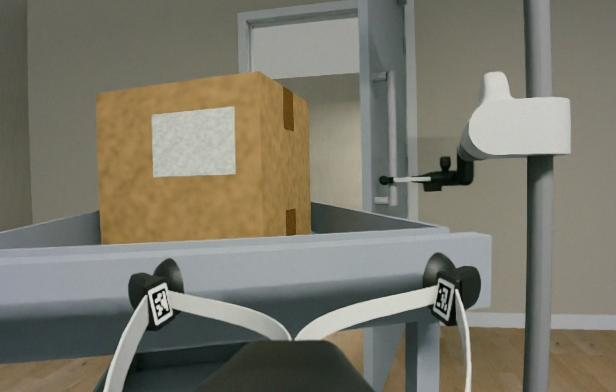

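Request:
move:
  blocking: false
  r2: {"base":{"translate_m":-0.12},"joints":{"wrist_roll_rad":1.57,"gripper_m":0.1}}

Request:
wait:
  seconds: 1.6

Request:
wait:
  seconds: 0.4

Request:
move:
  blocking: false
  r2: {"base":{"rotate_rad":-0.112}}

Request:
wait:
  seconds: 1.2

Request:
move:
  blocking: false
  r2: {"base":{"strafe_m":0.17}}

Request:
wait:
  seconds: 2
  cameras: ["r2_head_camera","r2_wrist_camera"]

Scene clock: 534.07 s.
move: r2 moving
r1: as last shown
r1.base_tilt: forward=-1.6 right=+1.2
r1.lidar_m: 1.11 0.48 1.77 0.40 0.37 0.40 0.54 2.86 1.92 1.74 1.78 1.49
r1.servo_current: wrist_yaw_rad=39(72) wrist_pitch_rad=46(46) wrist_roll_rad=52(65) gripper_m=72(78)
r1.contact_limits: arm_m 0; translate_m 0.8
r1.wrist_depth_mm: - - 253 164 229 217 210 / - - 254 164 228 217 210 / - - 256 168 231 219 211 / - - 257 163 230 220 212 / - - 257 166 230 220 212 / - - 183 166 229 220 213 / - 1983 256 163 172 217 213
r2.base_odometry: x=-0.961 y=-1.227 heading=-1.941
r2.turned_by_wheels: +0.000
r2.turned_by_imu: +0.000
r2.base_tilt: forward=-0.6 right=+0.1
r2.lidar_m: 0.69 0.69 2.74 2.73 2.98 2.99 2.95 2.52 2.04 2.04 2.23 0.80
r2.base_status: translate_m moving
r2.joint_positions: lift_m=+0.681 arm_m=+0.220 wrist_yaw_rad=-0.002 wrist_pitch_rad=+0.000 wrist_roll_rad=+0.589 gripper_m=+0.129
r2.joint_status: wrist_roll_rad moving; gripper_m moving
r2.measured_speeds: translate_m=-0.120 strafe_m=+0.000 rotate_rad=+0.000 lift_m=+0.000 arm_m=+0.000 wrist_yaw_rad=+0.000 wrist_pitch_rad=+0.000 wrist_roll_rad=+1.820
r2.motor_effort: lift_m=+20(20) arm_m=+7(7) wheel_0=-9(10) wheel_1=-8(8) wheel_2=+11(13)
r2.servo_current: wrist_yaw_rad=39(52) wrist_pitch_rad=33(39) wrist_roll_rad=117(117) gripper_m=85(104)
r2.hand_pose: x=+0.6790 y=-0.0879 z=+0.8591 quat_wxyz=(+0.957, +0.290, +0.000, -0.001) (m; r2's base frame)
r2.wrist_depth_mm: - - - - - - - / - - - - - - - / - - 647 - - - - / - 615 574 741 322 - 1921 / - 640 580 300 370 - 1618 / - 661 272 345 195 1078 1025 / - 267 325 - - 410 854
pictures: none

Scene clock: 535.23 s.
earlier move: r2 done
r1.base_odometry: x=-2.058 y=+1.462 heading=-0.268
r1.turned_by_wheels: +0.000
r1.turned_by_imu: +0.000
r1.base_tilt: forward=-1.6 right=+1.2
r1.lidar_m: 1.05 0.46 1.77 0.40 0.37 0.39 0.56 2.85 1.93 1.73 1.77 1.49
r1.base_status: not commanded
r1.joint_positions: lift_m=+0.739 arm_m=+0.235 wrist_yaw_rad=+1.705 wrist_pitch_rad=+0.002 wrist_roll_rad=+0.000 gripper_m=-0.034
r1.joint_status: not commanded
r1.measured_speeds: all 0
r1.motor_effort: lift_m=+25(25) arm_m=+3(4) wheel_0=+15(16) wheel_1=+2(2) wheel_2=+3(3)
r1.servo_current: wrist_yaw_rad=65(72) wrist_pitch_rad=39(52) wrist_roll_rad=39(65) gripper_m=65(78)
r1.contact_limits: arm_m 0; translate_m 0.8
r1.hand_pose: x=+0.4538 y=+0.2975 z=+0.9171 quat_wxyz=(+0.658, -0.001, +0.001, +0.753) (m; r1's base frame)
r1.wrist_depth_mm: - - 254 164 228 216 210 / - - 254 163 229 218 210 / - - 256 168 230 219 211 / - - 256 163 231 220 212 / - - 257 166 232 221 213 / - - 184 166 229 220 213 / - 1921 255 163 171 217 213
r2.base_odometry: x=-0.929 y=-1.144 heading=-1.941
r2.turned_by_wheels: +0.000
r2.turned_by_imu: +0.000
r2.base_tilt: forward=-0.7 right=+0.1
r2.lidar_m: 0.78 3.29 2.77 2.74 3.01 2.89 2.87 2.50 2.03 2.02 2.22 1.33
r2.base_status: done
r2.joint_positions: lift_m=+0.681 arm_m=+0.220 wrist_yaw_rad=-0.002 wrist_pitch_rad=+0.000 wrist_roll_rad=+1.568 gripper_m=+0.100
r2.joint_status: all done
r2.measured_speeds: all 0
r2.motor_effort: lift_m=+19(20) arm_m=+7(7) wheel_0=-3(11) wheel_1=-2(9) wheel_2=+3(13)
r2.servo_current: wrist_yaw_rad=46(59) wrist_pitch_rad=39(46) wrist_roll_rad=52(117) gripper_m=52(117)
r2.hand_pose: x=+0.6790 y=-0.0879 z=+0.8591 quat_wxyz=(+0.708, +0.706, -0.001, -0.001) (m; r2's base frame)
r2.wrist_depth_mm: - - 866 - - 1025 854 / - - - - - 1661 891 / - - - 452 - 1618 473 / - - - 462 - 798 459 / - - 759 445 1042 - 439 / - - 195 427 187 - 427 / - - 707 - - - -
wait: 1.17 of 1.6 s (r2 has come to rest)
pictures: none

Scene clock: 535.63 s.
r1.base_odometry: x=-2.058 y=+1.462 heading=-0.268
r1.turned_by_wheels: +0.000
r1.turned_by_imu: +0.000
r1.base_tilt: forward=-1.6 right=+1.2
r1.lidar_m: 1.07 0.47 1.78 0.39 0.38 0.41 0.57 2.86 1.91 1.75 1.78 1.50
r1.base_status: not commanded
r1.joint_positions: lift_m=+0.739 arm_m=+0.235 wrist_yaw_rad=+1.705 wrist_pitch_rad=+0.002 wrist_roll_rad=+0.000 gripper_m=-0.034
r1.joint_status: not commanded
r1.measured_speeds: all 0
r1.motor_effort: lift_m=+25(25) arm_m=+4(4) wheel_0=+14(16) wheel_1=+2(2) wheel_2=+3(3)
r1.servo_current: wrist_yaw_rad=65(72) wrist_pitch_rad=39(52) wrist_roll_rad=33(65) gripper_m=72(78)
r1.contact_limits: arm_m 0; translate_m 0.8
r1.hand_pose: x=+0.4538 y=+0.2975 z=+0.9171 quat_wxyz=(+0.658, -0.001, +0.001, +0.753) (m; r1's base frame)
r1.wrist_depth_mm: - - 253 164 227 217 209 / - - 254 164 229 219 211 / - - 255 168 230 220 211 / - - 257 163 230 220 212 / - - 258 166 231 220 213 / - - 184 166 229 221 212 / - 1921 254 163 172 218 213
r2.base_odometry: x=-0.929 y=-1.144 heading=-1.941
r2.turned_by_wheels: +0.000
r2.turned_by_imu: +0.000
r2.base_tilt: forward=-0.7 right=+0.1
r2.lidar_m: 0.77 3.26 2.76 2.71 3.03 2.89 2.86 2.50 2.03 1.99 2.22 1.33
r2.base_status: done
r2.joint_positions: lift_m=+0.681 arm_m=+0.220 wrist_yaw_rad=-0.002 wrist_pitch_rad=+0.000 wrist_roll_rad=+1.568 gripper_m=+0.100
r2.joint_status: all done
r2.measured_speeds: all 0
r2.motor_effort: lift_m=+19(20) arm_m=+7(7) wheel_0=-3(11) wheel_1=-2(9) wheel_2=+4(13)
r2.servo_current: wrist_yaw_rad=52(59) wrist_pitch_rad=39(46) wrist_roll_rad=52(117) gripper_m=52(117)
r2.hand_pose: x=+0.6790 y=-0.0879 z=+0.8591 quat_wxyz=(+0.708, +0.706, -0.001, -0.001) (m; r2's base frame)
r2.wrist_depth_mm: - - 878 - - 1025 866 / - - - - - 1708 891 / - - - 452 - 1576 480 / - - - 459 - 809 459 / - - 768 442 - - 439 / - - 195 427 187 - 427 / - - 715 - - - -
wait: 0.40 s; at rest by 0.27 s
pictures: none

Scene clock: 536.13 s.
move: r2 moving
r1: as last shown
r1.lidar_m: 1.07 0.47 1.78 0.41 0.37 0.39 0.56 2.87 1.92 1.74 1.79 1.51
r1.motor_effort: lift_m=+25(25) arm_m=+4(4) wheel_0=+15(15) wheel_1=+2(2) wheel_2=+3(3)
r1.servo_current: wrist_yaw_rad=46(65) wrist_pitch_rad=39(46) wrist_roll_rad=65(65) gripper_m=65(72)
r1.contact_limits: arm_m 0; translate_m 0.8
r1.wrist_depth_mm: - - 254 164 229 216 209 / - - 254 163 229 218 211 / - - 256 168 229 218 212 / - - 257 163 232 219 211 / - - 258 166 231 220 212 / - - 184 166 228 221 213 / - 1921 255 163 171 219 212
r2.base_odometry: x=-0.929 y=-1.145 heading=-2.053
r2.turned_by_wheels: -0.111
r2.turned_by_imu: -0.108
r2.base_tilt: forward=-0.7 right=+0.1
r2.lidar_m: 0.79 0.77 2.81 2.72 2.89 2.95 2.90 2.73 2.09 2.01 2.14 1.38
r2.base_status: rotate_rad moving
r2.joint_positions: lift_m=+0.681 arm_m=+0.220 wrist_yaw_rad=-0.002 wrist_pitch_rad=+0.000 wrist_roll_rad=+1.568 gripper_m=+0.100
r2.joint_status: not commanded
r2.measured_speeds: all 0
r2.motor_effort: lift_m=+20(20) arm_m=+7(7) wheel_0=+4(7) wheel_1=+1(9) wheel_2=+3(10)
r2.servo_current: wrist_yaw_rad=52(52) wrist_pitch_rad=39(46) wrist_roll_rad=39(59) gripper_m=52(59)
r2.hand_pose: x=+0.6790 y=-0.0879 z=+0.8591 quat_wxyz=(+0.708, +0.706, -0.001, -0.001) (m; r2's base frame)
r2.wrist_depth_mm: - - - - - 1708 1160 / - - - - - 1205 904 / - - - - - 1756 931 / - - - 445 - 1661 976 / - - - 480 - 842 480 / - - 194 459 187 - 455 / - - 654 - - - -
pictures: none

Scene clock: 536.40 s.
earlier move: r2 done
r1.base_odometry: x=-2.058 y=+1.462 heading=-0.268
r1.turned_by_wheels: +0.000
r1.turned_by_imu: +0.000
r1.base_tilt: forward=-1.6 right=+1.2
r1.lidar_m: 1.08 0.47 1.78 0.41 0.36 0.39 0.55 2.88 1.92 1.75 1.75 1.51
r1.base_status: not commanded
r1.joint_positions: lift_m=+0.739 arm_m=+0.235 wrist_yaw_rad=+1.705 wrist_pitch_rad=+0.002 wrist_roll_rad=+0.000 gripper_m=-0.034
r1.joint_status: not commanded
r1.measured_speeds: all 0
r1.motor_effort: lift_m=+25(25) arm_m=+4(4) wheel_0=+14(15) wheel_1=+2(2) wheel_2=+3(3)
r1.servo_current: wrist_yaw_rad=65(72) wrist_pitch_rad=46(46) wrist_roll_rad=59(65) gripper_m=72(78)
r1.contact_limits: arm_m 0; translate_m 0.8
r1.hand_pose: x=+0.4538 y=+0.2975 z=+0.9171 quat_wxyz=(+0.658, -0.001, +0.001, +0.753) (m; r1's base frame)
r1.wrist_depth_mm: - - 254 164 229 217 210 / - - 253 164 229 218 210 / - - 255 168 229 219 211 / - - 256 163 231 220 212 / - - 258 167 231 220 212 / - - 184 166 228 220 213 / - 1921 254 163 172 218 213
r2.base_odometry: x=-0.929 y=-1.145 heading=-2.053
r2.turned_by_wheels: +0.000
r2.turned_by_imu: +0.000
r2.base_tilt: forward=-0.7 right=+0.1
r2.lidar_m: 0.78 0.77 2.79 2.73 2.88 2.96 2.87 2.73 2.09 2.00 2.16 1.36
r2.base_status: done
r2.joint_positions: lift_m=+0.681 arm_m=+0.220 wrist_yaw_rad=-0.002 wrist_pitch_rad=+0.000 wrist_roll_rad=+1.568 gripper_m=+0.100
r2.joint_status: not commanded
r2.measured_speeds: all 0
r2.motor_effort: lift_m=+19(20) arm_m=+6(7) wheel_0=+3(7) wheel_1=+2(9) wheel_2=+3(10)
r2.servo_current: wrist_yaw_rad=39(52) wrist_pitch_rad=46(46) wrist_roll_rad=46(59) gripper_m=59(59)
r2.hand_pose: x=+0.6790 y=-0.0879 z=+0.8591 quat_wxyz=(+0.708, +0.706, -0.001, -0.001) (m; r2's base frame)
r2.wrist_depth_mm: - - - - - 1708 1160 / - - - - - 1576 891 / - - - - - 1756 946 / - - - 452 - 1661 960 / - - - 484 - 768 480 / - - 196 459 187 - 452 / - - 661 - - - -
wait: 0.27 of 1.2 s (r2 has come to rest)
pictures: none

Scene clock: 536.90 s.
move: r2 moving
r1: as last shown
r1.lidar_m: 1.05 0.47 1.81 0.41 0.38 0.38 0.55 2.87 1.94 1.76 1.80 1.52
r1.motor_effort: lift_m=+25(25) arm_m=+4(4) wheel_0=+15(15) wheel_1=+2(2) wheel_2=+3(3)
r1.servo_current: wrist_yaw_rad=52(78) wrist_pitch_rad=46(46) wrist_roll_rad=46(59) gripper_m=72(78)
r1.contact_limits: arm_m 0; translate_m 0.8
r1.wrist_depth_mm: - - 254 164 227 217 210 / - - 255 164 229 218 211 / - - 256 168 229 219 211 / - - 255 163 231 220 211 / - - 256 167 230 220 213 / - - 185 166 229 220 212 / - 1983 255 163 171 217 213
r2.base_odometry: x=-0.897 y=-1.161 heading=-2.053
r2.turned_by_wheels: +0.000
r2.turned_by_imu: +0.000
r2.base_tilt: forward=-0.7 right=+0.0
r2.lidar_m: 0.76 0.77 2.79 2.69 2.86 2.93 2.85 2.77 2.10 2.02 2.17 1.33
r2.base_status: strafe_m moving
r2.joint_positions: lift_m=+0.681 arm_m=+0.220 wrist_yaw_rad=-0.002 wrist_pitch_rad=+0.000 wrist_roll_rad=+1.568 gripper_m=+0.100
r2.joint_status: not commanded
r2.measured_speeds: translate_m=+0.001 strafe_m=+0.142 rotate_rad=-0.008 lift_m=+0.000 arm_m=+0.000 wrist_yaw_rad=+0.000 wrist_pitch_rad=+0.000 wrist_roll_rad=+0.000
r2.motor_effort: lift_m=+20(20) arm_m=+7(7) wheel_0=-10(11) wheel_1=+10(12) wheel_2=+0(4)
r2.servo_current: wrist_yaw_rad=46(52) wrist_pitch_rad=39(46) wrist_roll_rad=46(59) gripper_m=59(59)
r2.hand_pose: x=+0.6790 y=-0.0879 z=+0.8591 quat_wxyz=(+0.708, +0.706, -0.001, -0.001) (m; r2's base frame)
r2.wrist_depth_mm: - - - - - 1661 1118 / - - 904 - - 1118 878 / - - - - - 1756 946 / - - - 462 - 1618 496 / - - - 473 - 842 466 / - - 195 445 187 - 442 / - - 661 - - - -
pictures: none

Scene clock: 538.23 s.
earlier move: r2 done
r1.base_odometry: x=-2.058 y=+1.462 heading=-0.268
r1.turned_by_wheels: +0.000
r1.turned_by_imu: +0.000
r1.base_tilt: forward=-1.6 right=+1.2
r1.lidar_m: 1.05 0.48 1.79 0.41 0.37 0.38 0.55 2.86 1.93 1.75 1.79 1.52
r1.base_status: not commanded
r1.joint_positions: lift_m=+0.739 arm_m=+0.235 wrist_yaw_rad=+1.705 wrist_pitch_rad=+0.002 wrist_roll_rad=+0.000 gripper_m=-0.034
r1.joint_status: not commanded
r1.measured_speeds: all 0
r1.motor_effort: lift_m=+25(25) arm_m=+4(4) wheel_0=+15(15) wheel_1=+2(2) wheel_2=+3(3)
r1.servo_current: wrist_yaw_rad=52(78) wrist_pitch_rad=39(46) wrist_roll_rad=59(59) gripper_m=78(78)
r1.contact_limits: arm_m 0; translate_m 0.8
r1.hand_pose: x=+0.4538 y=+0.2975 z=+0.9171 quat_wxyz=(+0.658, -0.001, +0.001, +0.753) (m; r1's base frame)
r1.wrist_depth_mm: - - 255 164 229 217 209 / - - 254 164 229 219 211 / - - 255 168 229 219 211 / - - 257 163 231 220 211 / - - 256 166 231 220 212 / - - 185 166 229 220 211 / - 1921 255 163 172 217 213
r2.base_odometry: x=-0.779 y=-1.223 heading=-2.053
r2.turned_by_wheels: +0.000
r2.turned_by_imu: +0.000
r2.base_tilt: forward=-0.7 right=+0.1
r2.lidar_m: 0.73 3.10 2.64 2.56 2.70 2.93 2.87 2.96 2.23 2.15 2.32 0.89
r2.base_status: done
r2.joint_positions: lift_m=+0.681 arm_m=+0.220 wrist_yaw_rad=-0.002 wrist_pitch_rad=+0.000 wrist_roll_rad=+1.568 gripper_m=+0.100
r2.joint_status: not commanded
r2.measured_speeds: all 0
r2.motor_effort: lift_m=+20(20) arm_m=+7(7) wheel_0=-3(12) wheel_1=+1(12) wheel_2=+0(4)
r2.servo_current: wrist_yaw_rad=46(65) wrist_pitch_rad=46(46) wrist_roll_rad=59(59) gripper_m=52(59)
r2.hand_pose: x=+0.6790 y=-0.0879 z=+0.8591 quat_wxyz=(+0.708, +0.706, -0.001, -0.001) (m; r2's base frame)
r2.wrist_depth_mm: - - 917 - - 1025 878 / - - - 462 - 1661 492 / - - - 459 - 1708 466 / - - - 439 - 842 439 / - - 654 418 418 - 413 / - - 195 397 187 - - / - - 683 - - - -
wait: 1.33 of 2 s (r2 has come to rest)
pictures: r2_head_camera, r2_wrist_camera
Images, in order (width x height): r2_head_camera 420x560, r2_wrist_camera 616x392.

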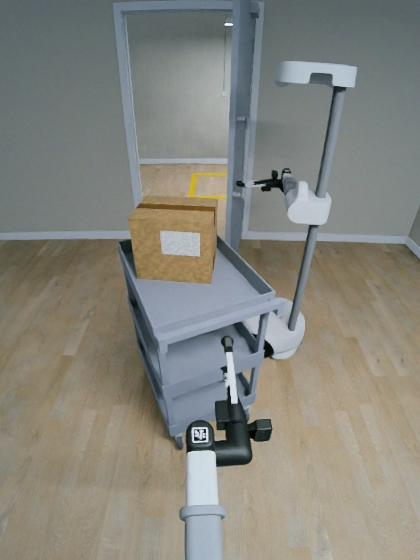

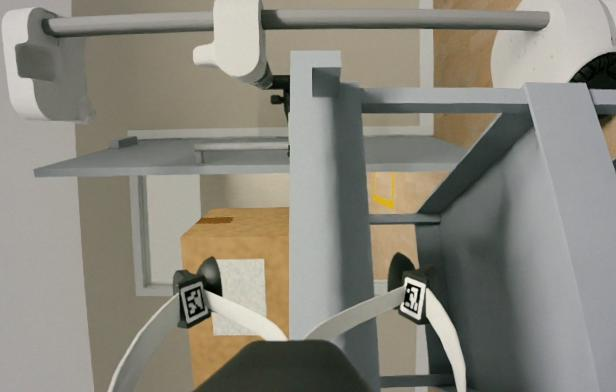

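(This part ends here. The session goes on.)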